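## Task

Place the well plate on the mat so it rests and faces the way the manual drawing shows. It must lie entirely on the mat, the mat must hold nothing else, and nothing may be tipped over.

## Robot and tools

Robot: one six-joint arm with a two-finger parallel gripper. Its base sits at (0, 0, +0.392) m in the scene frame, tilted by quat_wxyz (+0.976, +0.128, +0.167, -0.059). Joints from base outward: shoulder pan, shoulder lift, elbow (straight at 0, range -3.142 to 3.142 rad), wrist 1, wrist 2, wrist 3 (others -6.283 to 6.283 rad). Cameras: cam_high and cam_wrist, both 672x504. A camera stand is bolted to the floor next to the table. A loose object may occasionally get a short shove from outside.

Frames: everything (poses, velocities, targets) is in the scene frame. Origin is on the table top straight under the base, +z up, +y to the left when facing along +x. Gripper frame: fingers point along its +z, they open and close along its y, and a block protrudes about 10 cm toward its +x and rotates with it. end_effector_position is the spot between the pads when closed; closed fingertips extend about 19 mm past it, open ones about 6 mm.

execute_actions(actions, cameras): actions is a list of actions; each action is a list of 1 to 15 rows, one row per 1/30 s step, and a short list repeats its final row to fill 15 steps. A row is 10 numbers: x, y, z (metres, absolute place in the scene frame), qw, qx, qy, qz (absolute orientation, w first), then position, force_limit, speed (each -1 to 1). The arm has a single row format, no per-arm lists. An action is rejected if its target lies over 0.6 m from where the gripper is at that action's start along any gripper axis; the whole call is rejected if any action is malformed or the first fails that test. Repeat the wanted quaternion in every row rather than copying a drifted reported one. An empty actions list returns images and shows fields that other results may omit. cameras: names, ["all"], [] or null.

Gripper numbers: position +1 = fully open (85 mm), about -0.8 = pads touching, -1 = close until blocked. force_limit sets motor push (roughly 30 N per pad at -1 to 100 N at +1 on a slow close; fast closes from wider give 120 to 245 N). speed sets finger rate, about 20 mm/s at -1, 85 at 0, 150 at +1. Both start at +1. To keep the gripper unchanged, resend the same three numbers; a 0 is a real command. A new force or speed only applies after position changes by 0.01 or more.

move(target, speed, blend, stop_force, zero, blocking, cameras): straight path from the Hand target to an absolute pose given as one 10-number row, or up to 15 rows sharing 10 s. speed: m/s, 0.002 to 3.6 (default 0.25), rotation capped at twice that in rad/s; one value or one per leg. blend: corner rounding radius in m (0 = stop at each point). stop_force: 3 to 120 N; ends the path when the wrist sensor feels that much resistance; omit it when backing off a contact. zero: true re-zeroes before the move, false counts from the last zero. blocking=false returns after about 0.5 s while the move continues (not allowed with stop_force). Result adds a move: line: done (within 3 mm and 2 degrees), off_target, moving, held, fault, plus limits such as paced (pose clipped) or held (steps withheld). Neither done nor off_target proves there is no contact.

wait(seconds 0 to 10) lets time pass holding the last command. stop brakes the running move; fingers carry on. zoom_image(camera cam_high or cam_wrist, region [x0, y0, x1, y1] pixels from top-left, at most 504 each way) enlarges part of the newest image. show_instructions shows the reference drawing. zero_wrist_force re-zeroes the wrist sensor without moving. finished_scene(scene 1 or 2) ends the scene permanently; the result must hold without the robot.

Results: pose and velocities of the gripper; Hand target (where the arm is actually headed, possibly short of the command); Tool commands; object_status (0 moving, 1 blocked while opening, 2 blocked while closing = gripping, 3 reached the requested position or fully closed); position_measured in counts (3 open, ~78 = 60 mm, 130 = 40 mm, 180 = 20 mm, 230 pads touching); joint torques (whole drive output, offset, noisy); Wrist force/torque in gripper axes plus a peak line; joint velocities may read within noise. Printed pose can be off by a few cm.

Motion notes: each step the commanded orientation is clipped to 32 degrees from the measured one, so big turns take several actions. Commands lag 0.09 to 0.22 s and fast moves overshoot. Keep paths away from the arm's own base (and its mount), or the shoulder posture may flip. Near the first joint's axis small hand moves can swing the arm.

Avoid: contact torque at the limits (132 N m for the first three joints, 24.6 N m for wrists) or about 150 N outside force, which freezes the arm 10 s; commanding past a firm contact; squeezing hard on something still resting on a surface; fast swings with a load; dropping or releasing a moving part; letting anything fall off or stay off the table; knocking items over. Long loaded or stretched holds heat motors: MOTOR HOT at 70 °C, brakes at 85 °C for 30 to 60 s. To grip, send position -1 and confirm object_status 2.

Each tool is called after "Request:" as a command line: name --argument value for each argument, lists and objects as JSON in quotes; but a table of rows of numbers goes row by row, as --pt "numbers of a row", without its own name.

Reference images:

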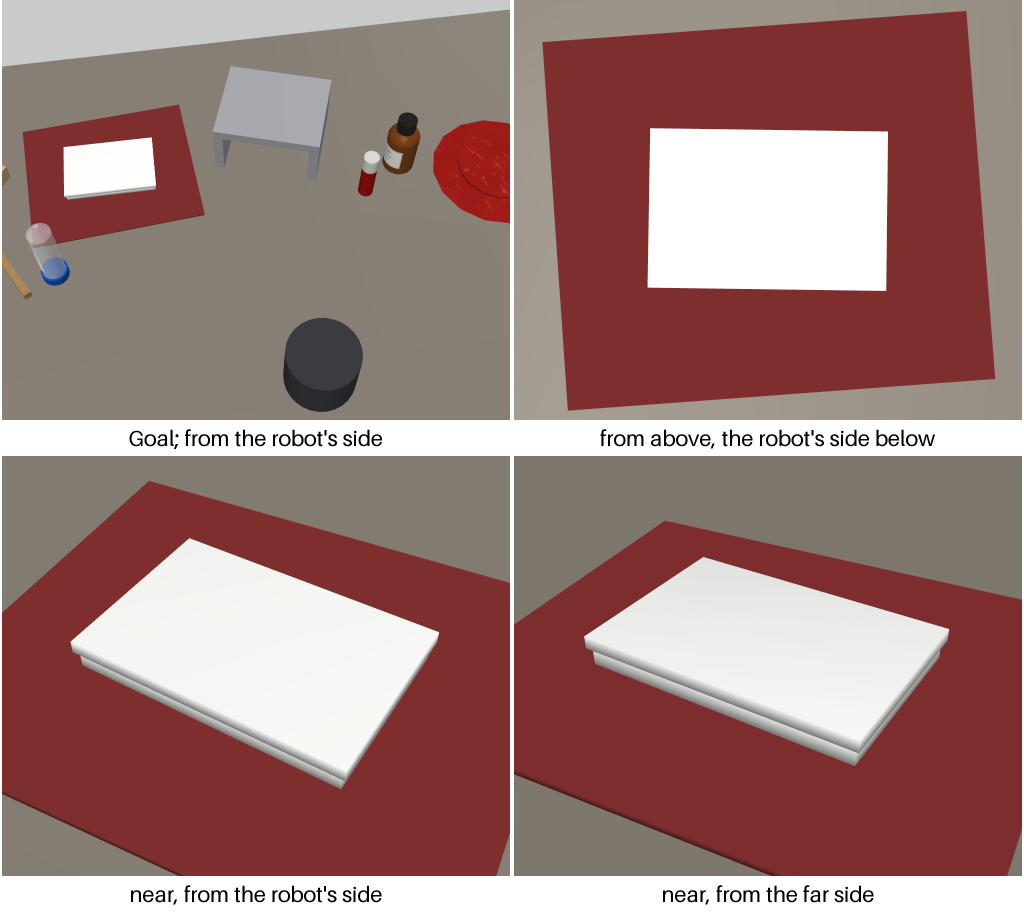

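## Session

Request:
execute_actions --actions '[]'

Scene clock: 0.00 s.
end_effector_position=(+0.4746, -0.3559, +0.2871) position_measured=3 object_status=3 end_effector_quat_wxyz=(-0.236, +0.665, +0.546, +0.453)
Joint positions: [-1.094 -1.118 1.634 -1.406 -0.78 0.026]
Joint velocities: within noise
Joint torques (N m): no reading
Wrist force (N): no reading
Wrist torque (N m): no reading
Wrist force, peak (N): no reading
Hand target: +0.4746, -0.3559, +0.2871; -0.236, +0.665, +0.546, +0.453
Tool commands: gripper/position=+1.0 gripper/force_limit=+1.0 gripper/speed=+1.0

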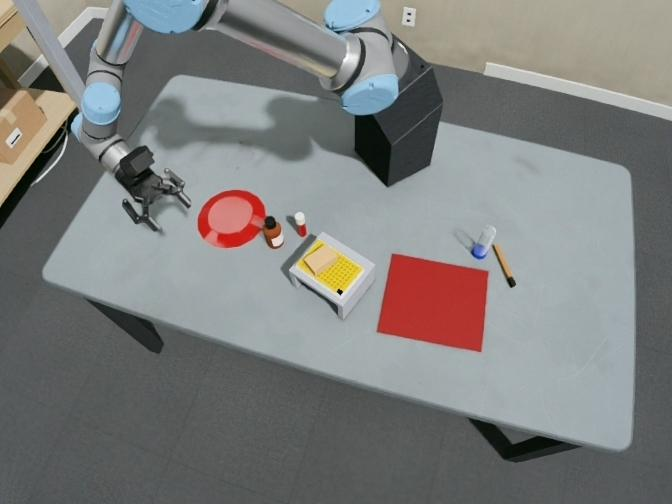

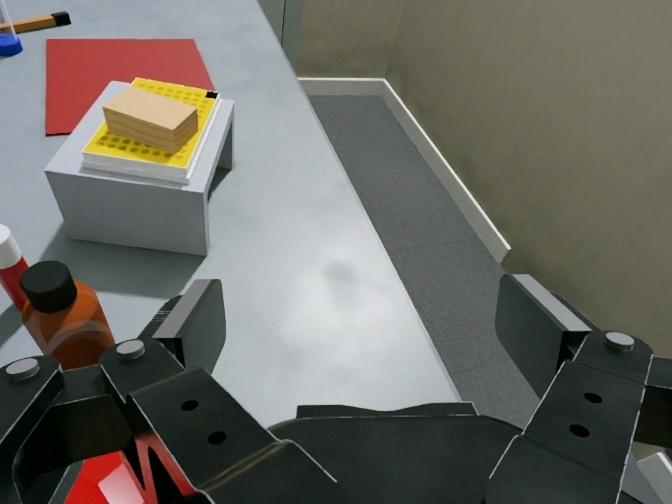

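Request:
zoom_image --camera "cam_high" --region '[240, 200, 400, 320]'

Request:
move --pt "0.40 -0.1 0.42 0 0 1 0 1 1 1" --pt "0.44 0.0 0.42 0 0 1 0 1 1 1" --speed 0.4 --blend 0.05 --cameras '["all"]'

Request:
zoom_image --camera "cam_wrist" --region '[100, 0, 500, 280]'

Scaled by 3.150 from the camera's 672x504 image, which has a finer 960x720 frame.

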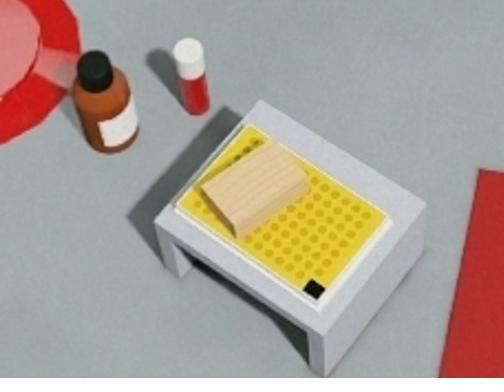

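Scene clock: 10.37 s.
end_effector_position=(+0.4400, +0.0000, +0.4200) position_measured=3 object_status=3 end_effector_quat_wxyz=(+0.000, +0.000, +1.000, +0.000)
Joint positions: [0.005 -1.827 2.398 -2.499 -1.805 -0.157]
Joint torques (N m): [16.28 -9.12 -21.31 0.08 -2.54 1.5]
Wrist force (N): [0.6 -0.8 -1.1]
Wrist torque (N m): [-0.06 -0.23 -0.06]
Wrist force, peak (N): [1.4 -1.7 -1.4]
Hand target: +0.4400, +0.0000, +0.4200; +0.000, +0.000, +1.000, +0.000
Off the commanded pose: 0.000 m, 0 deg.
move: done

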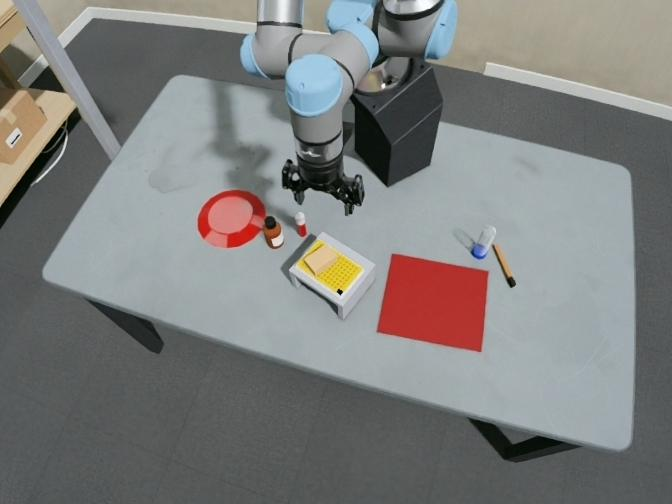

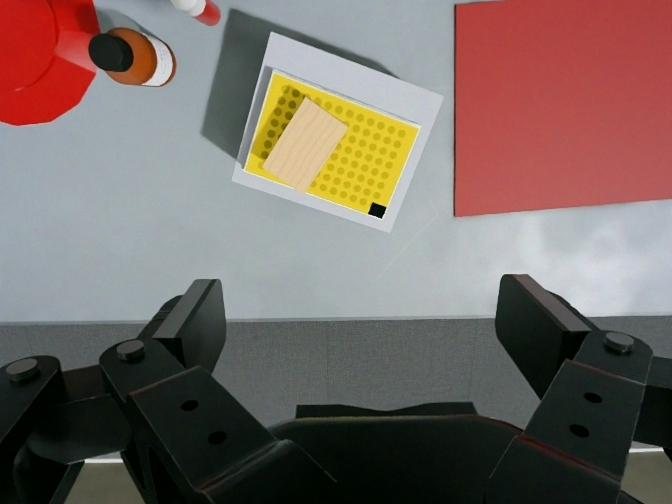

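Scaled by 1.260 from the camera's 672x504 image, which has a finer 960x720 frame.

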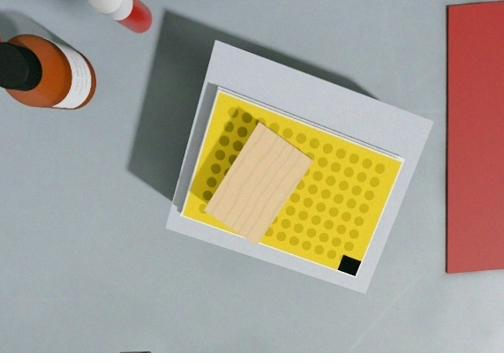

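Request:
move --target '[0.433,-0.033,0.22,0,0.267,0.964,0,0.6,-1,0]' --cameras '["all"]'

Request:
zoom_image --camera "cam_high" --region '[250, 190, 410, 310]'

Scene clock: 46.60 s.
end_effector_position=(+0.4330, -0.0330, +0.2200) position_measured=53 object_status=3 end_effector_quat_wxyz=(+0.000, +0.267, +0.964, +0.000)
Joint positions: [-0.208 -1.198 2.478 -3.247 -1.727 0.181]
Joint torques (N m): [2.9 -21.54 -6.3 -5.34 1.9 1.68]
Wrist force (N): [0.5 -0.9 -1.3]
Wrist torque (N m): [-0.06 -0.24 -0.08]
Wrist force, peak (N): [0.3 -0.6 -2.5]
Hand target: +0.4330, -0.0330, +0.2200; +0.000, +0.267, +0.964, +0.000
Off the commanded pose: 0.000 m, 0 deg.
move: done

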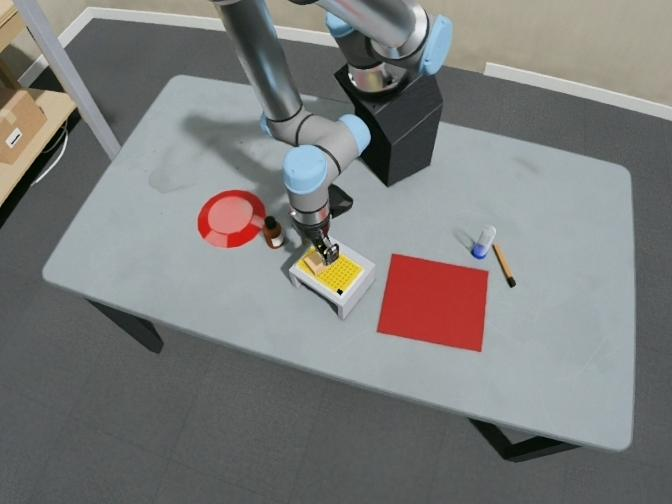

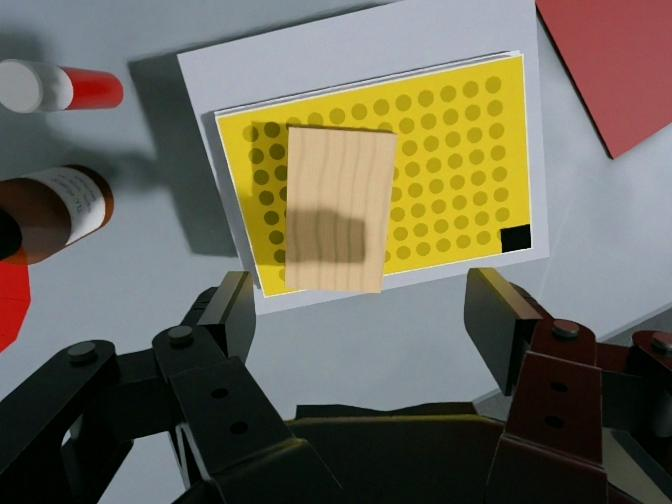

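Scaled by 3.150 from the camera's 672x504 image, which has a finer 960x720 frame.

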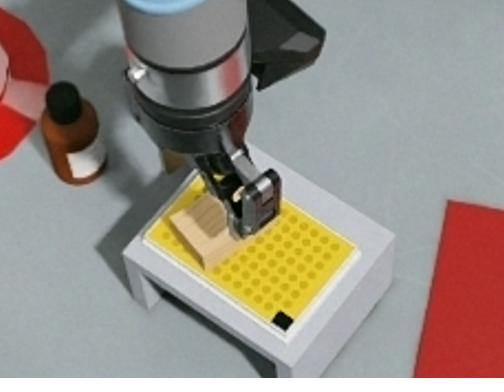

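Request:
move --pt "0.422 -0.033 0.165 0 0.292 0.956 0 0.6 -1 0" --pt "0.422 -0.033 0.140 0 0.292 0.956 0 0.6 -1 0" --speed '[0.1,0.015]' --stop_force 5 --cameras '["cam_wrist"]'

Scene clock: 57.70 s.
end_effector_position=(+0.4220, -0.0330, +0.1447) position_measured=53 object_status=3 end_effector_quat_wxyz=(+0.000, +0.292, +0.956, +0.000)
Joint positions: [-0.25 -0.923 2.43 -3.48 -1.711 0.195]
Joint torques (N m): [20.08 -43.55 10.26 -1.8 -2.76 1.58]
Wrist force (N): [1.3 -1.6 -6.0]
Wrist torque (N m): [-0.35 -0.03 -0.04]
Wrist force, peak (N): [32.7 -14.5 -113.9]
Hand target: +0.4220, -0.0330, +0.1448; +0.000, +0.292, +0.956, +0.000
Off the commanded pose: 0.005 m, 0 deg.
move: contact; path passed 1 of 2 targets
Images, in order (width x height): cam_wrist 672x504.

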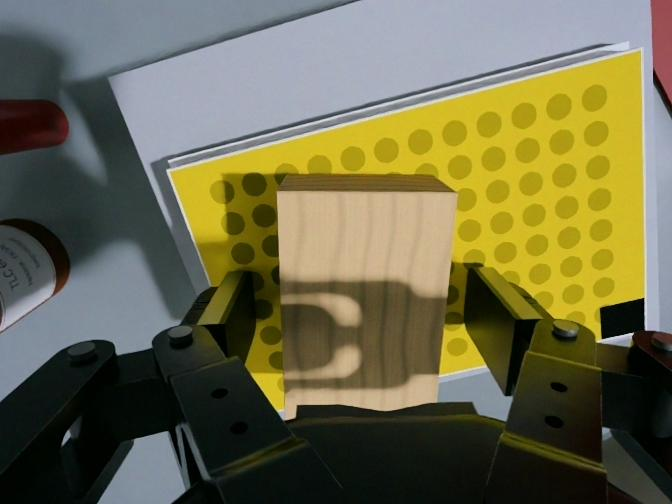

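Request:
move --pt "0.422 -0.033 0.151 0 0.292 0.956 0 0.6 -1 -0.8" --pt "0.422 -0.033 0.151 0 0.292 0.956 0 -1 -1 -0.8" --pt "0.422 -0.033 0.23 0 0.292 0.956 0 -1 -1 -0.8" --pt "0.52 -0.19 0.15 0 0.292 0.956 0 -1 -1 -0.8" --pt "0.52 -0.19 0.06 0 0.292 0.956 0 -1 -1 -0.8" --speed '[0.05,0.05,0.12,0.25,0.15]' --cameras '["all"]'

Request:
move --target '[0.52,-0.19,0.03,0,0.292,0.956,0,-1,-1,-0.8]' --speed 0.01 --stop_force 4

Scene clock: 70.73 s.
end_effector_position=(+0.5200, -0.1900, +0.0601) position_measured=123 object_status=2 end_effector_quat_wxyz=(+0.000, +0.292, +0.956, +0.000)
Joint positions: [-0.47 -0.811 2.019 -3.2 -1.622 -0.008]
Joint torques (N m): [-0.64 -30.43 -8.23 -4.92 1.61 -1.22]
Wrist force (N): [-0.7 -1.3 0.2]
Wrist torque (N m): [-0.13 -0.02 0.03]
Wrist force, peak (N): [3.2 -3.2 -22.8]
Hand target: +0.5200, -0.1900, +0.0600; +0.000, +0.292, +0.956, +0.000
Off the commanded pose: 0.000 m, 0 deg.
move: done

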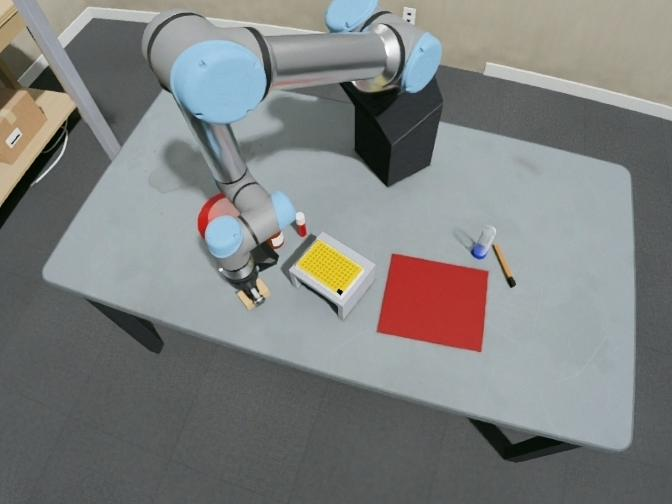

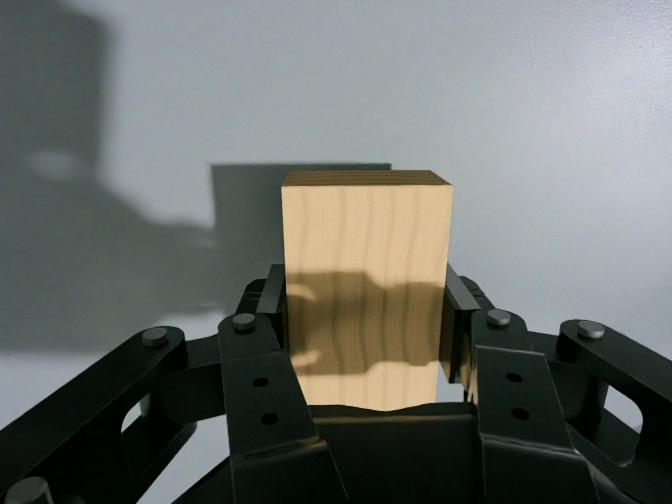

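Scene clock: 73.20 s.
end_effector_position=(+0.5200, -0.1900, +0.0466) position_measured=123 object_status=2 end_effector_quat_wxyz=(+0.000, +0.292, +0.956, +0.000)
Joint positions: [-0.471 -0.776 1.999 -3.214 -1.621 -0.009]
Joint torques (N m): [7.33 -53.23 4.93 -0.45 1.01 1.09]
Wrist force (N): [-0.9 -1.0 0.0]
Wrist torque (N m): [-0.07 -0.01 0.03]
Wrist force, peak (N): [19.1 -2.9 -56.0]
Hand target: +0.5200, -0.1900, +0.0466; +0.000, +0.292, +0.956, +0.000
Off the commanded pose: 0.017 m, 0 deg.
move: contact

Request:
move --pt "0.52 -0.19 0.0475 0 0.292 0.956 0 -1 -1 -0.8" --pt "0.52 -0.19 0.0475 0 0.292 0.956 0 0.26 -1 -0.8" --pt "0.52 -0.19 0.20 0 0.292 0.956 0 0.26 -1 -0.8" --pt "0.386 -0.114 0.20 0 -0.574 0.819 0 0.26 -1 -0.8" --pt "0.386 -0.114 0.137 0 -0.574 0.819 0 0.26 -1 -0.8" --speed '[0.05,0.1,0.25,0.35,0.08]' --cameras '["all"]'

Request:
zoom_image --camera "cam_high" --region '[240, 200, 400, 320]'

Scene clock: 94.37 s.
end_effector_position=(+0.3860, -0.1140, +0.1371) position_measured=96 object_status=3 end_effector_quat_wxyz=(+0.000, -0.574, +0.819, +0.000)
Joint positions: [-0.496 -0.933 2.494 -3.554 -1.611 -1.847]
Joint torques (N m): [-0.89 -21.25 -1.55 -5.22 1.84 -1.19]
Wrist force (N): [-0.8 -0.8 -0.3]
Wrist torque (N m): [-0.01 -0.04 0.02]
Wrist force, peak (N): [-0.8 -0.9 -1.9]
Hand target: +0.3860, -0.1140, +0.1370; +0.000, -0.574, +0.819, +0.000
Off the commanded pose: 0.000 m, 0 deg.
move: done

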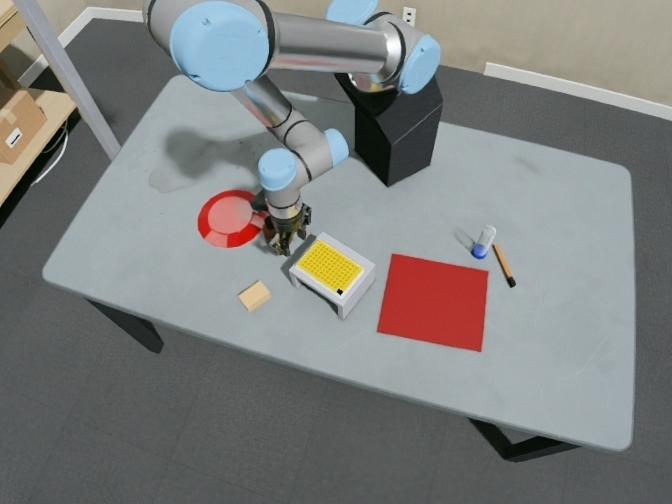

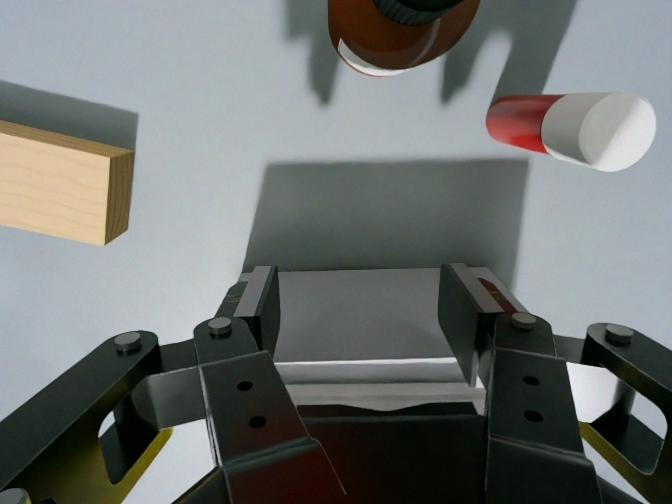

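Scaled by 3.150 from the camera's 672x504 image, which has a finer 960x720 frame.

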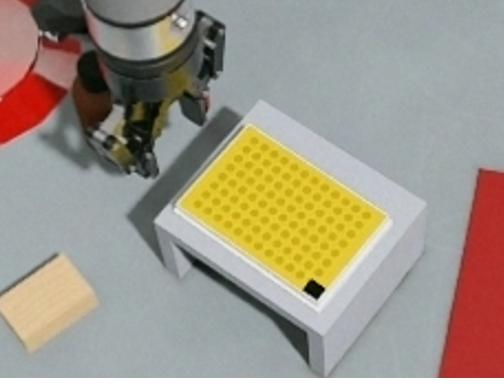

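Request:
move --pt "0.416 -0.034 0.137 0 -0.574 0.819 0 0.26 -1 -0.8" --pt "0.409 -0.053 0.137 0 -0.574 0.819 0 0.26 -1 -0.8" --pt "0.409 -0.053 0.25 0 -0.574 0.819 0 0.26 -1 -0.8" --pt "0.46 0.12 0.36 0 0 1 0 0.26 -1 -0.8" --speed '[0.05,0.1,0.2,0.3]' --cameras '["all"]'

Request:
zoom_image --camera "cam_high" --region '[270, 210, 430, 330]'

Scene clock: 107.17 s.
end_effector_position=(+0.4600, +0.1200, +0.3600) position_measured=96 object_status=3 end_effector_quat_wxyz=(+0.000, +0.000, +1.000, +0.000)
Joint positions: [0.283 -1.46 2.319 -2.71 -1.893 0.117]
Joint torques (N m): [19.37 -17.33 -17.65 -0.19 -2.38 1.61]
Wrist force (N): [-1.1 -0.9 -0.1]
Wrist torque (N m): [-0.04 0.00 -0.08]
Wrist force, peak (N): [-0.6 -1.0 -2.1]
Hand target: +0.4600, +0.1200, +0.3600; +0.000, +0.000, +1.000, +0.000
Off the commanded pose: 0.000 m, 0 deg.
move: done

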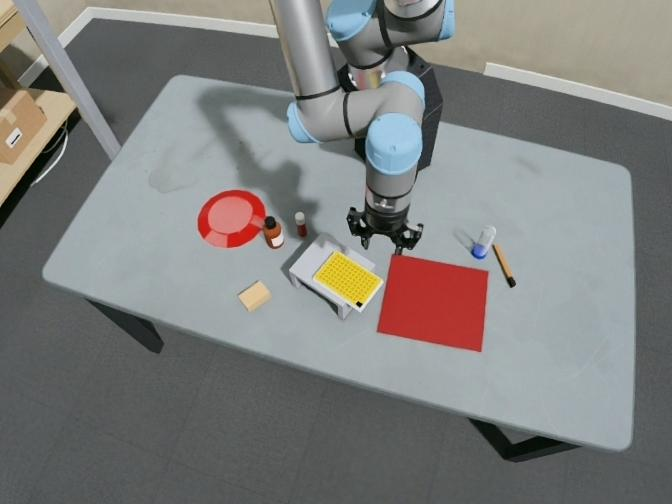

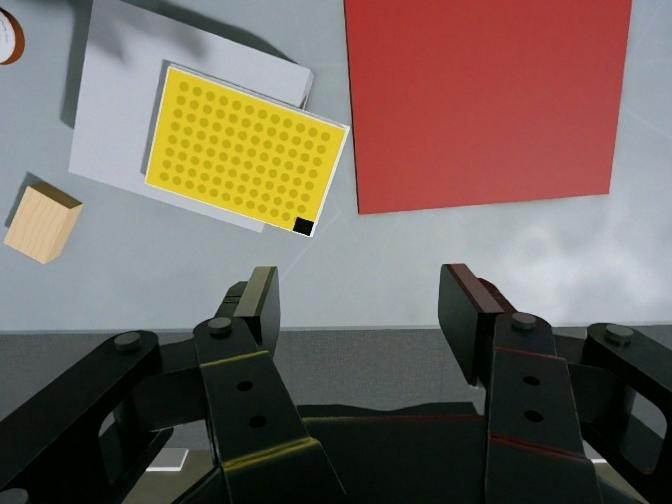

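Scaled by 3.150 from the camera's 672x504 image, which has a finer 960x720 frame.

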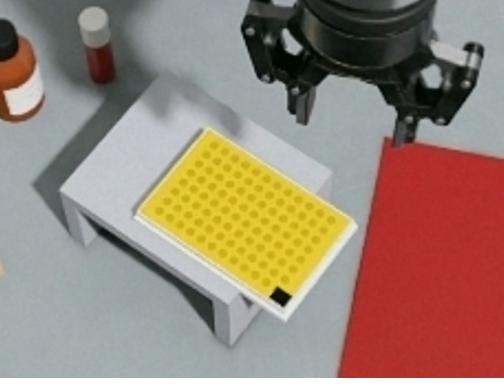

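Request:
move --pt "0.52 0.25 0.22 -0.123 0.123 0.696 -0.696 0.15 0 -0.8" --pt "0.492 0.177 0.1285 -0.123 0.123 0.696 -0.696 0.15 0 -0.8" --speed '[0.35,0.2]' --blend '[0.02,0]' --cameras '["all"]'

Request:
zoom_image --camera "cam_high" --region '[290, 220, 450, 340]'

Scene clock: 125.57 s.
end_effector_position=(+0.4920, +0.1771, +0.1286) position_measured=110 object_status=3 end_effector_quat_wxyz=(-0.123, +0.123, +0.696, -0.696)
Joint positions: [0.441 0.055 0.523 -0.352 -2.428 2.143]
Joint torques (N m): [16.38 -40.06 -3.66 0.1 -1.28 1.7]
Wrist force (N): [-2.1 -2.2 1.1]
Wrist torque (N m): [-0.08 0.13 0.05]
Wrist force, peak (N): [-2.4 -3.1 -0.3]
Hand target: +0.4920, +0.1770, +0.1285; -0.123, +0.123, +0.696, -0.696
Off the commanded pose: 0.000 m, 0 deg.
move: done

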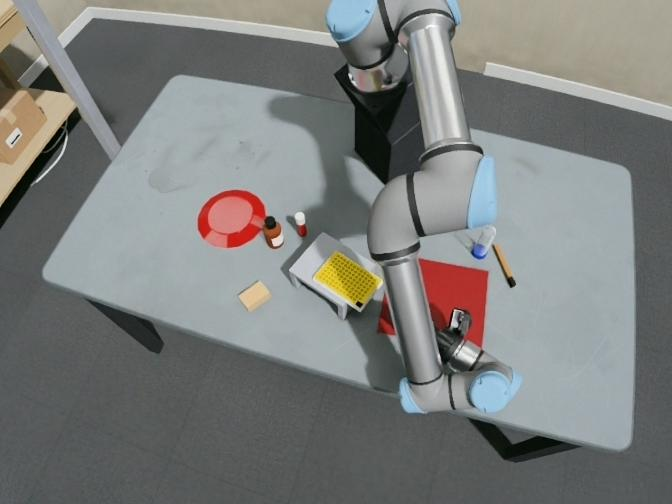

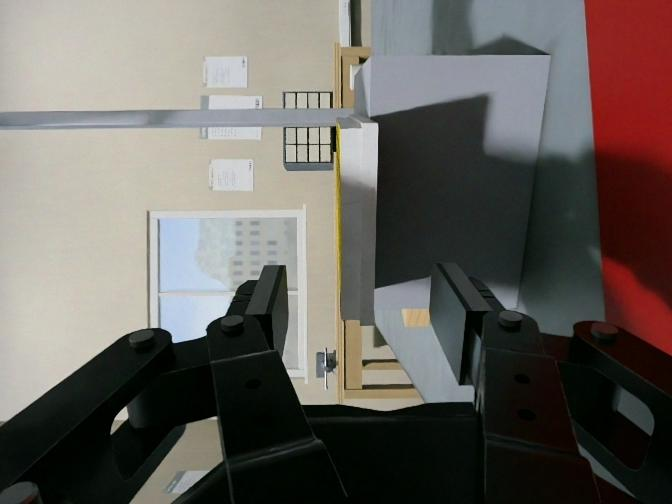

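Scaled by 3.150 from the camera's 672x504 image, which has a finer 960x720 frame.

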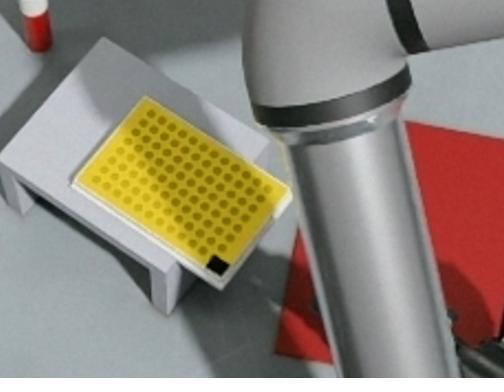

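Request:
move --target '[0.460,0.0886,0.1285,-0.123,0.123,0.696,-0.696,0.15,0,-0.8]' --speed 0.05 --stop_force 6 --cameras '["all"]'

Scene clock: 133.77 s.
end_effector_position=(+0.4600, +0.0886, +0.1285) position_measured=110 object_status=3 end_effector_quat_wxyz=(-0.123, +0.123, +0.696, -0.696)
Joint positions: [0.334 -0.151 0.978 -0.568 -2.532 2.185]
Joint torques (N m): [14.05 -57.96 0.43 0.24 -1.15 0.09]
Wrist force (N): [-2.4 -2.0 1.6]
Wrist torque (N m): [-0.08 0.19 0.03]
Wrist force, peak (N): [-2.4 -2.5 0.9]
Hand target: +0.4600, +0.0886, +0.1285; -0.123, +0.123, +0.696, -0.696
Off the commanded pose: 0.000 m, 0 deg.
move: done

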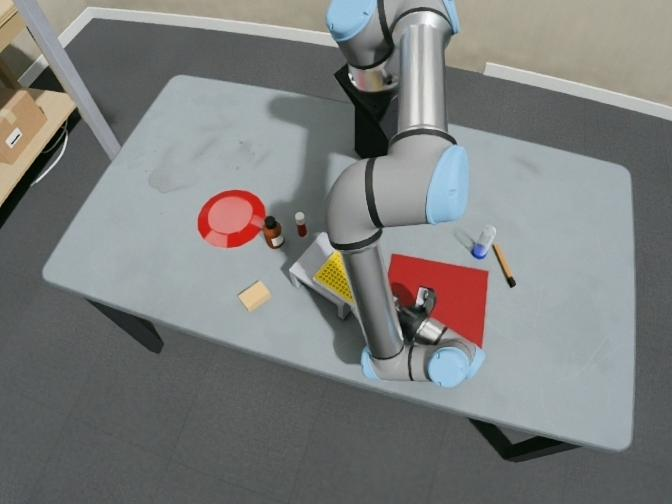

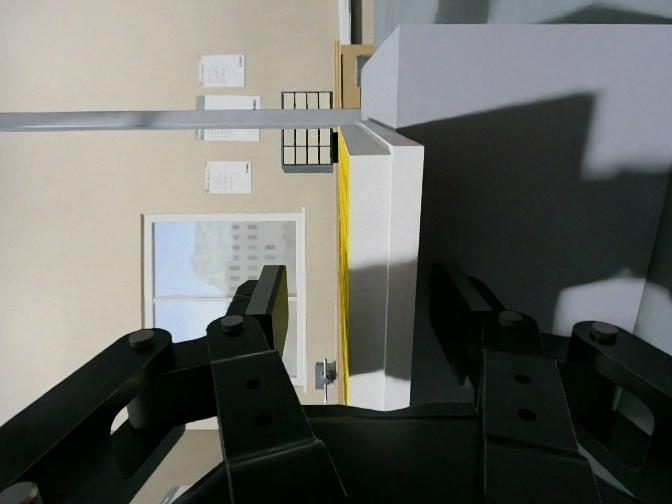

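Request:
move --pt "0.4627 0.0961 0.125 -0.123 0.123 0.696 -0.696 0.15 0 -0.8" --pt "0.4627 0.0961 0.125 -0.123 0.123 0.696 -0.696 -1 0 -1" --speed 0.05 --cameras '["cam_wrist"]'

Scene clock: 143.50 s.
end_effector_position=(+0.4627, +0.0961, +0.1251) position_measured=192 object_status=0 end_effector_quat_wxyz=(-0.123, +0.123, +0.696, -0.696)
Joint positions: [0.342 -0.13 0.94 -0.553 -2.524 2.181]
Joint torques (N m): [29.06 -36.77 -11.71 -1.73 -2.6 0.87]
Wrist force (N): [-3.5 -15.9 -2.1]
Wrist torque (N m): [0.13 0.13 0.34]
Wrist force, peak (N): [-3.9 -16.0 -2.1]
Hand target: +0.4627, +0.0961, +0.1250; -0.123, +0.123, +0.696, -0.696
Off the commanded pose: 0.000 m, 0 deg.
move: done
Images, in order (width x height): cam_wrist 672x504.

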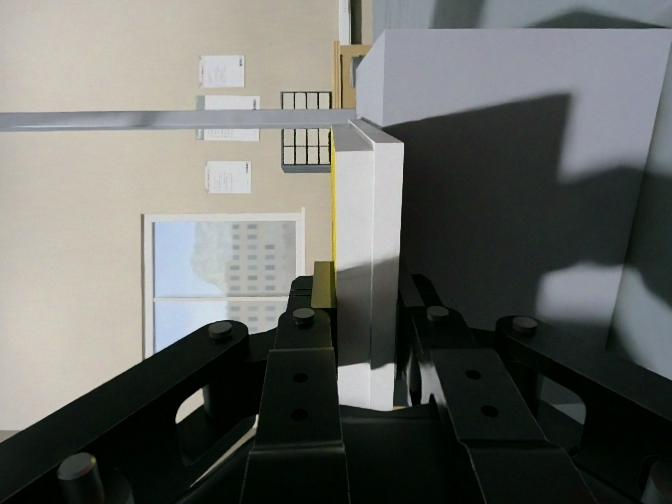

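Request:
move --pt "0.4627 0.0961 0.126 -0.123 0.123 0.696 -0.696 -1 0 -1" --pt "0.4627 0.0961 0.20 -0.123 0.123 0.696 -0.696 -1 0 -1" --pt "0.44 0.25 0.27 -0.5 -0.5 0.5 -0.5 -1 0 -1" --speed '[0.05,0.1,0.25]' --cameras '["all"]'

Scene clock: 171.57 s.
end_effector_position=(+0.4400, +0.2500, +0.2700) position_measured=192 object_status=2 end_effector_quat_wxyz=(+0.500, +0.500, -0.500, +0.500)
Joint positions: [0.702 -0.2 0.953 -0.307 -2.464 0.685]
Joint torques (N m): [35.37 -60.31 -3.11 0.38 -0.58 -1.07]
Wrist force (N): [-2.9 -0.8 1.0]
Wrist torque (N m): [-0.10 0.21 0.06]
Wrist force, peak (N): [-2.9 -18.2 -2.9]
Hand target: +0.4400, +0.2500, +0.2700; +0.500, +0.500, -0.500, +0.500
Off the commanded pose: 0.000 m, 0 deg.
move: done

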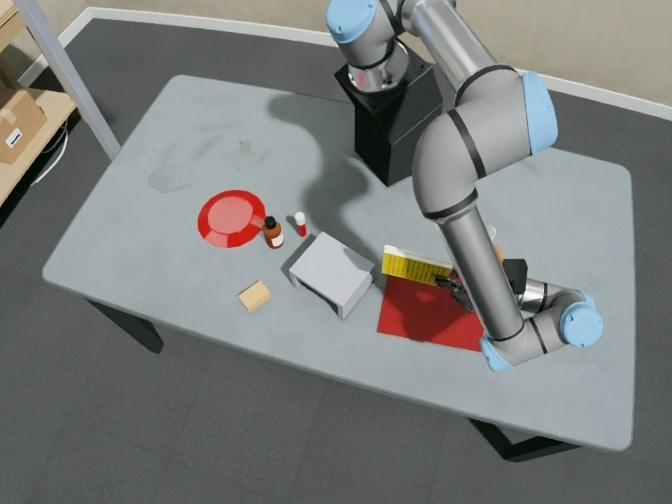

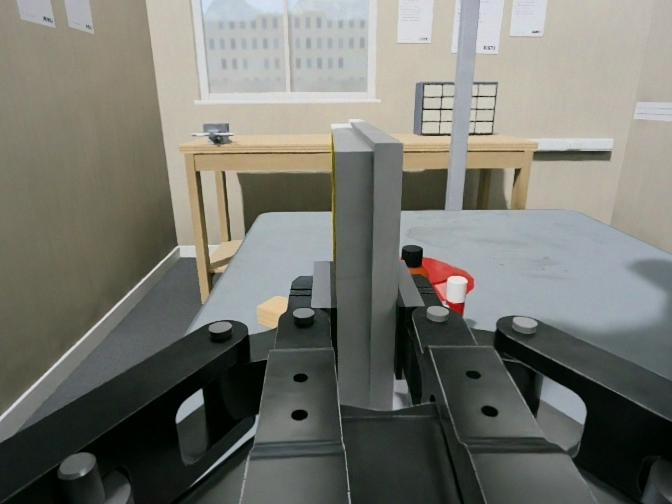

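Request:
move --pt "0.405 0.297 0.24 0.609 0.793 -0.0048 -0.0037 -1 0 -1" --pt "0.405 0.297 0.095 0.609 0.793 -0.0048 -0.0037 -1 0 -1" --speed 0.2 --cameras '["all"]'

Request:
zoom_image --camera "cam_high" --region '[350, 220, 510, 360]'

Scene clock: 177.53 s.
end_effector_position=(+0.4322, +0.2605, +0.2633) position_measured=192 object_status=2 end_effector_quat_wxyz=(+0.556, +0.600, -0.407, +0.407)
Joint positions: [0.731 -0.217 0.997 -0.378 -2.498 0.3]
Joint torques (N m): [17.1 -39.58 -16.91 5.52 3.66 1.81]
Wrist force (N): [-2.7 -0.4 1.5]
Wrist torque (N m): [0.01 0.16 -0.06]
Wrist force, peak (N): [-3.1 -0.9 1.4]
Hand target: +0.4322, +0.2605, +0.2633; +0.556, +0.600, -0.407, +0.407
Off the commanded pose: 0.174 m, 71 deg.
move: held (a check stopped the path); path passed 0 of 2 targets; limits=held
pose unreachable: on one or more control steps of this call, first in action 0 (counted from 0), an arm could not follow its commanded pose, so it was not sent that pose on those steps. It may still have moved: this result reports where it is.
cause: moving toward the commanded pose would bring two parts of the arm too close to each other (its gripper and another part of the arm, with joints 4 (wrist 1) to 6 (wrist 3) between them, 3 mm apart when it was first held).

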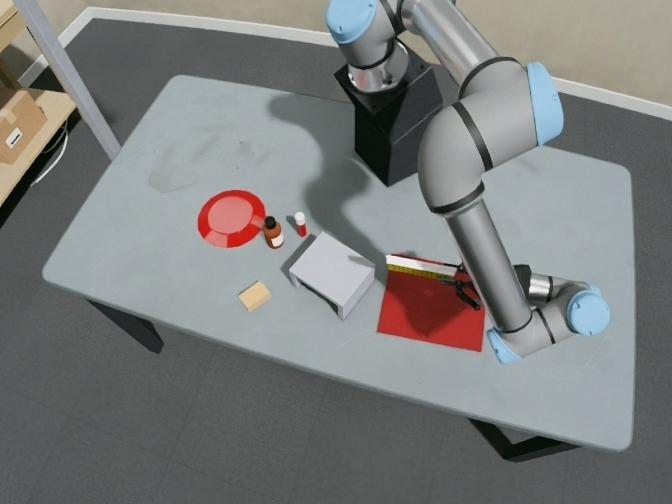

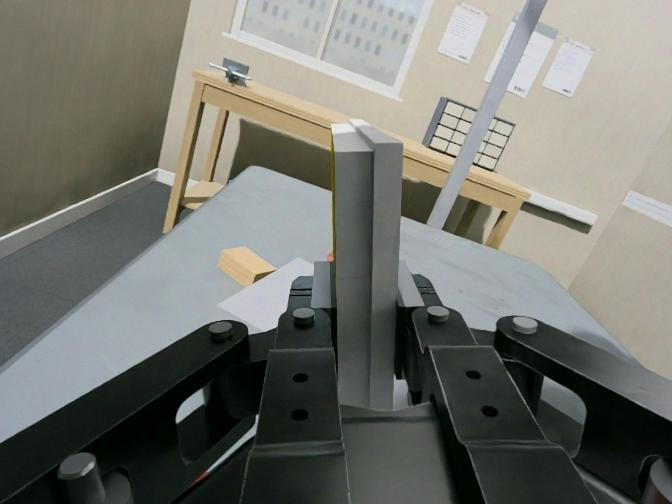

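Scaled by 3.150 from the camera's 672x504 image, which has a finer 960x720 frame.

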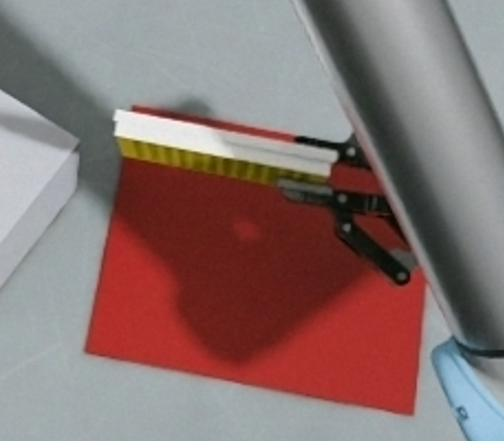

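Request:
move --pt "0.42 0.27 0.27 0.327 0.627 -0.327 0.627 -1 0 -1" --pt "0.374 0.287 0.24 0.581 0.757 0.239 0.183 -1 0 -1" --speed 0.25 --cameras '["all"]'

Scene clock: 211.67 s.
end_effector_position=(+0.4310, +0.2614, +0.2638) position_measured=192 object_status=2 end_effector_quat_wxyz=(+0.538, +0.606, -0.401, +0.428)
Joint positions: [0.743 -0.221 1.023 -0.36 -2.531 0.355]
Joint torques (N m): [16.23 -38.9 -17.38 0.29 3.74 -0.74]
Wrist force (N): [-2.5 -0.1 1.1]
Wrist torque (N m): [0.06 0.12 0.02]
Wrist force, peak (N): [-3.2 -0.2 1.6]
Hand target: +0.4310, +0.2614, +0.2638; +0.538, +0.606, -0.401, +0.428
Off the commanded pose: 0.067 m, 82 deg.
move: held (a check stopped the path); path passed 0 of 2 targets; limits=held
pose unreachable: on one or more control steps of this call, first in action 0 (counted from 0), an arm could not follow its commanded pose, so it was not sent that pose on those steps. It may still have moved: this result reports where it is.
cause: moving toward the commanded pose would bring two parts of the arm too close to each other (its gripper and another part of the arm, with joints 4 (wrist 1) to 6 (wrist 3) between them, 3 mm apart when it was first held).

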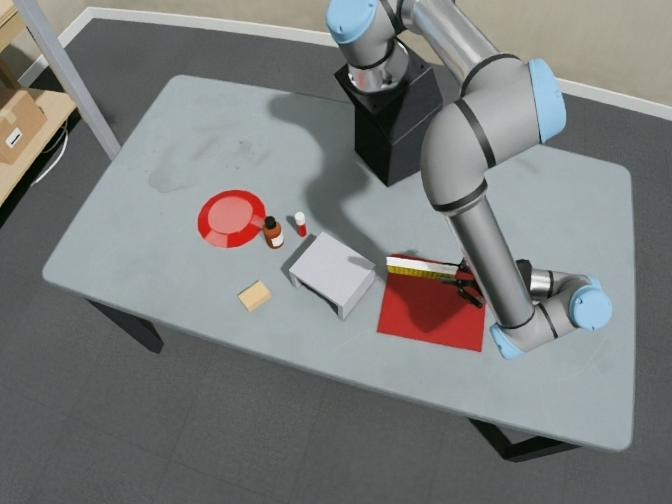

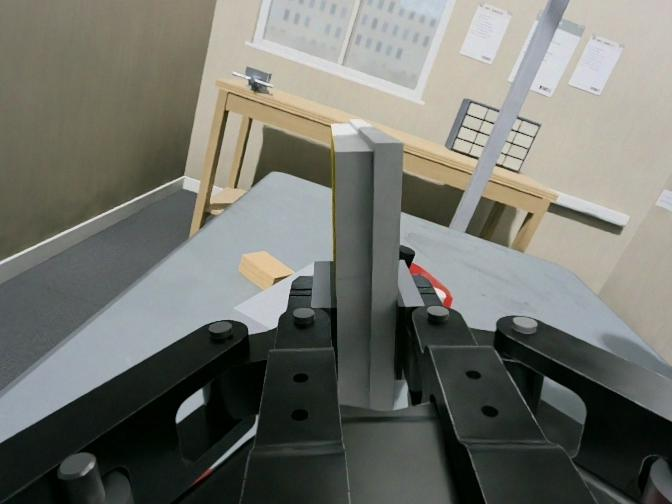

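Request:
move --pt "0.44 0.25 0.27 0.5 0.5 -0.5 0.5 -1 0 -1" --pt "0.38 0.27 0.30 0.183 0.683 -0.183 0.683 -1 0 -1" --pt "0.36 0.27 0.25 0.527 0.687 0.397 0.305 -1 0 -1" --speed 0.3 --cameras '["all"]'

Scene clock: 222.60 s.
end_effector_position=(+0.4157, +0.2586, +0.2813) position_measured=192 object_status=2 end_effector_quat_wxyz=(+0.388, +0.596, -0.389, +0.586)
Joint positions: [0.805 -0.204 1.159 -0.057 -2.664 1.025]
Joint torques (N m): [15.65 -57.99 -13.26 0.75 4.42 -0.92]
Wrist force (N): [-2.7 -0.6 1.4]
Wrist torque (N m): [-0.08 0.16 0.10]
Wrist force, peak (N): [-3.2 3.8 -0.7]
Hand target: +0.4157, +0.2585, +0.2813; +0.388, +0.596, -0.389, +0.586
Off the commanded pose: 0.065 m, 101 deg.
move: held (a check stopped the path); path passed 1 of 3 targets; limits=held
pose unreachable: on one or more control steps of this call, first in action 0 (counted from 0), an arm could not follow its commanded pose, so it was not sent that pose on those steps. It may still have moved: this result reports where it is.
cause: moving toward the commanded pose would bring two parts of the arm too close to each other (its gripper and another part of the arm, with joints 4 (wrist 1) to 6 (wrist 3) between them, 5 mm apart when it was first held).

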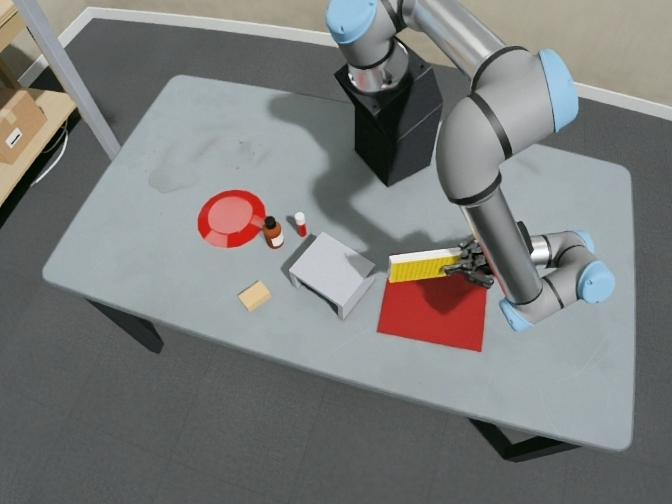

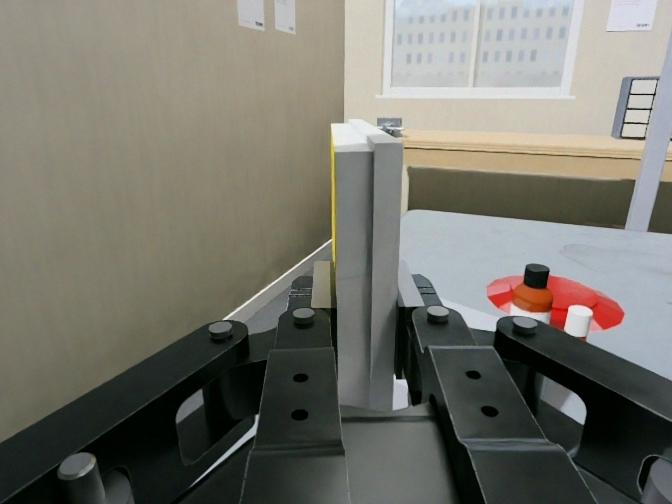

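Request:
move --pt "0.44 0.25 0.29 0.5 0.5 -0.5 0.5 -1 0 -1" --pt "0.42 0.18 0.38 0 0.707 -0.707 0 -1 0 -1" --pt "0.40 0.15 0.38 0 0.309 -0.951 0 -1 0 -1" --pt "0.40 0.15 0.38 0 -0.342 -0.94 0 -1 0 -1" --speed 0.5 --blend '[0,0.03,0.03,0]'

Request:
move --target '[0.37,0.2,0.22,-0.208,-0.271,-0.745,-0.572,-1,0,-1]' --speed 0.3 --cameras '["all"]'

Scene clock: 250.90 s.
end_effector_position=(+0.4365, +0.2323, +0.3152) position_measured=192 object_status=2 end_effector_quat_wxyz=(+0.413, +0.569, -0.566, +0.430)
Joint positions: [0.749 -0.557 1.37 -0.81 -2.581 0.33]
Joint torques (N m): [13.54 -34.84 -18.39 4.14 2.94 1.46]
Wrist force (N): [-2.8 -0.7 1.8]
Wrist torque (N m): [-0.03 0.17 -0.05]
Wrist force, peak (N): [-9.6 -0.5 1.3]
Hand target: +0.4365, +0.2323, +0.3152; +0.413, +0.569, -0.566, +0.430
Off the commanded pose: 0.111 m, 141 deg.
move: held (a check stopped the path); path passed 1 of 4 targets; limits=held
pose unreachable: on one or more control steps of this call, first in action 0 (counted from 0), an arm could not follow its commanded pose, so it was not sent that pose on those steps. It may still have moved: this result reports where it is.
cause: moving toward the commanded pose would bring two parts of the arm too close to each other (its gripper and another part of the arm, with joints 4 (wrist 1) to 6 (wrist 3) between them, 14 mm apart when it was first held).

Scene clock: 252.40 s.
end_effector_position=(+0.4294, +0.2297, +0.3028) position_measured=192 object_status=2 end_effector_quat_wxyz=(+0.435, +0.609, -0.426, +0.509)
Joint positions: [0.765 -0.379 1.281 -0.34 -2.667 0.656]
Joint torques (N m): [16.8 -58.73 -1.07 0.14 3.98 -1.22]
Wrist force (N): [-2.8 -0.3 1.3]
Wrist torque (N m): [-0.01 0.20 0.05]
Wrist force, peak (N): [-7.9 3.3 1.2]
Hand target: +0.4294, +0.2297, +0.3028; +0.435, +0.609, -0.426, +0.509
Off the commanded pose: 0.106 m, 153 deg.
move: held (a check stopped the path); limits=held
pose unreachable: on one or more control steps of this call, first in action 0 (counted from 0), an arm could not follow its commanded pose, so it was not sent that pose on those steps. It may still have moved: this result reports where it is.
cause: moving toward the commanded pose would bring two parts of the arm too close to each other (its gripper and another part of the arm, with joints 4 (wrist 1) to 6 (wrist 3) between them, 6 mm apart when it was first held).

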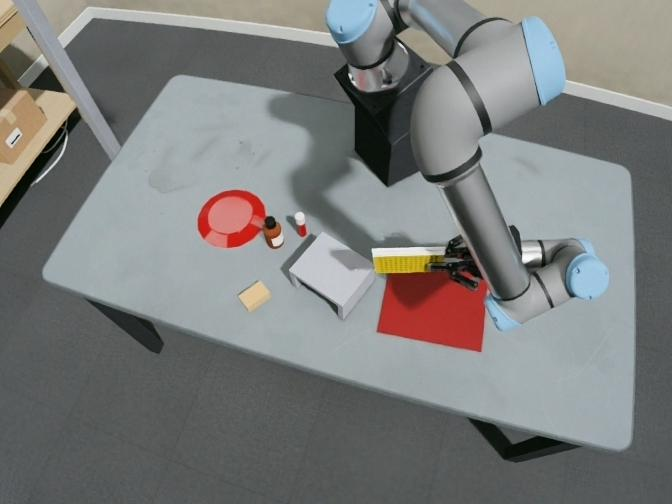

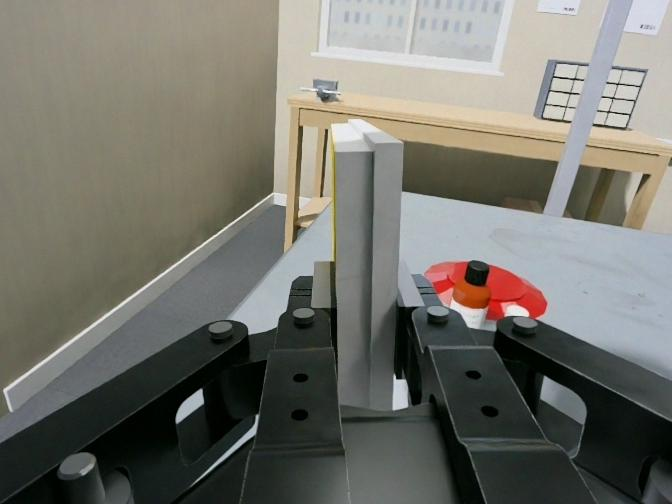

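Request:
move --pt "0.47 0.24 0.29 0.5 0.5 -0.5 0.5 -1 0 -1" --pt "0.50 0.24 0.29 0.123 -0.123 -0.696 0.696 -1 0 -1" --pt "0.46 0.14 0.38 0 0 -1 0 -1 0 -1" --pt "0.42 0.14 0.38 0 -0.342 -0.94 0 -1 0 -1" --speed 0.45 --blend '[0,0.02,0.03,0]' --cameras '["cam_high"]'

Scene clock: 262.73 s.
end_effector_position=(+0.4200, +0.1400, +0.3800) position_measured=192 object_status=2 end_effector_quat_wxyz=(+0.000, +0.342, +0.940, +0.000)
Joint positions: [0.364 -1.528 2.383 -2.68 -1.915 0.897]
Joint torques (N m): [18.95 -28.43 -4.29 0.03 -2.39 1.77]
Wrist force (N): [-1.1 -1.7 1.0]
Wrist torque (N m): [-0.22 0.02 -0.07]
Wrist force, peak (N): [-3.5 -1.5 1.5]
Hand target: +0.4200, +0.1400, +0.3800; +0.000, +0.342, +0.940, +0.000
Off the commanded pose: 0.000 m, 0 deg.
move: done
Images, in order (width x height): cam_high 672x504.

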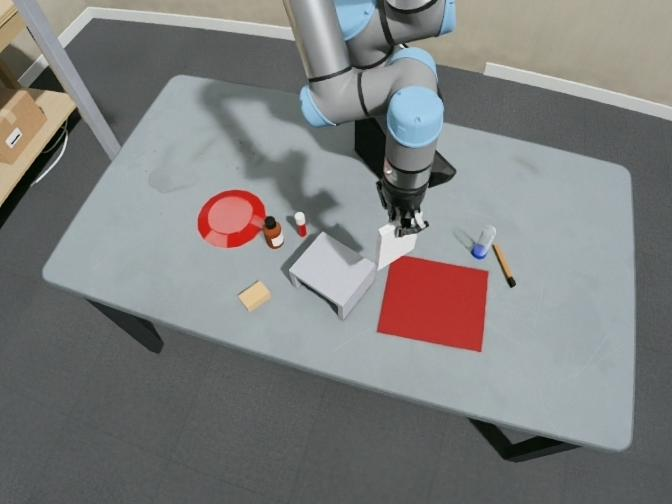

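Request:
move --target '[0.37,0.2,0.24,-0.208,-0.271,-0.745,-0.572,-1,0,-1]' --speed 0.35 --cameras '["cam_high"]'

Scene clock: 267.70 s.
end_effector_position=(+0.3841, +0.1808, +0.2831) position_measured=192 object_status=2 end_effector_quat_wxyz=(+0.111, +0.300, +0.861, +0.395)
Joint positions: [-0.241 -0.586 2.775 -4.371 -0.892 0.342]
Joint torques (N m): [19.68 -39.69 21.38 -0.73 -0.36 1.47]
Wrist force (N): [-0.3 0.0 0.4]
Wrist torque (N m): [0.12 -0.10 -0.15]
Wrist force, peak (N): [5.8 -1.9 3.1]
Hand target: +0.3841, +0.1808, +0.2832; +0.111, +0.300, +0.861, +0.395
Off the commanded pose: 0.049 m, 27 deg.
led back after a hold: the arm was led back toward your command in small steps, so it may still be short of it.
move: held (a check stopped the path); limits=held
pose unreachable: on one or more control steps of this call, first in action 0 (counted from 0), an arm could not follow its commanded pose, so it was not sent that pose on those steps. It may still have moved: this result reports where it is.
cause: moving toward the commanded pose would bring two parts of the arm too close to each other (its base or mounting and another part of the arm, with joints 1 (shoulder pan) to 3 (elbow) between them, 27 mm apart when it was first held).
Images, in order (width x height): cam_high 672x504.

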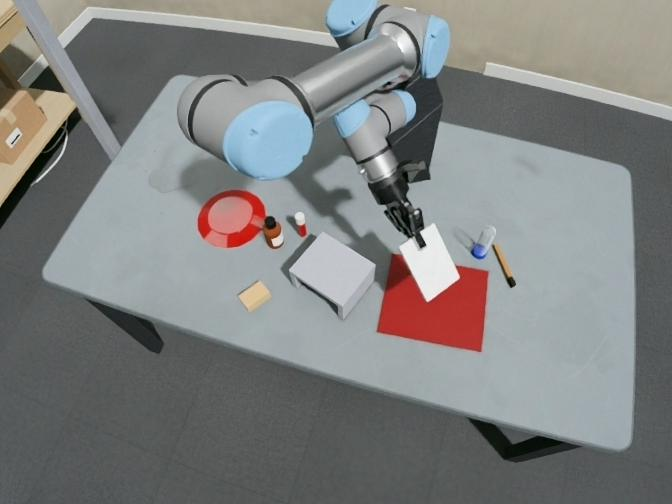

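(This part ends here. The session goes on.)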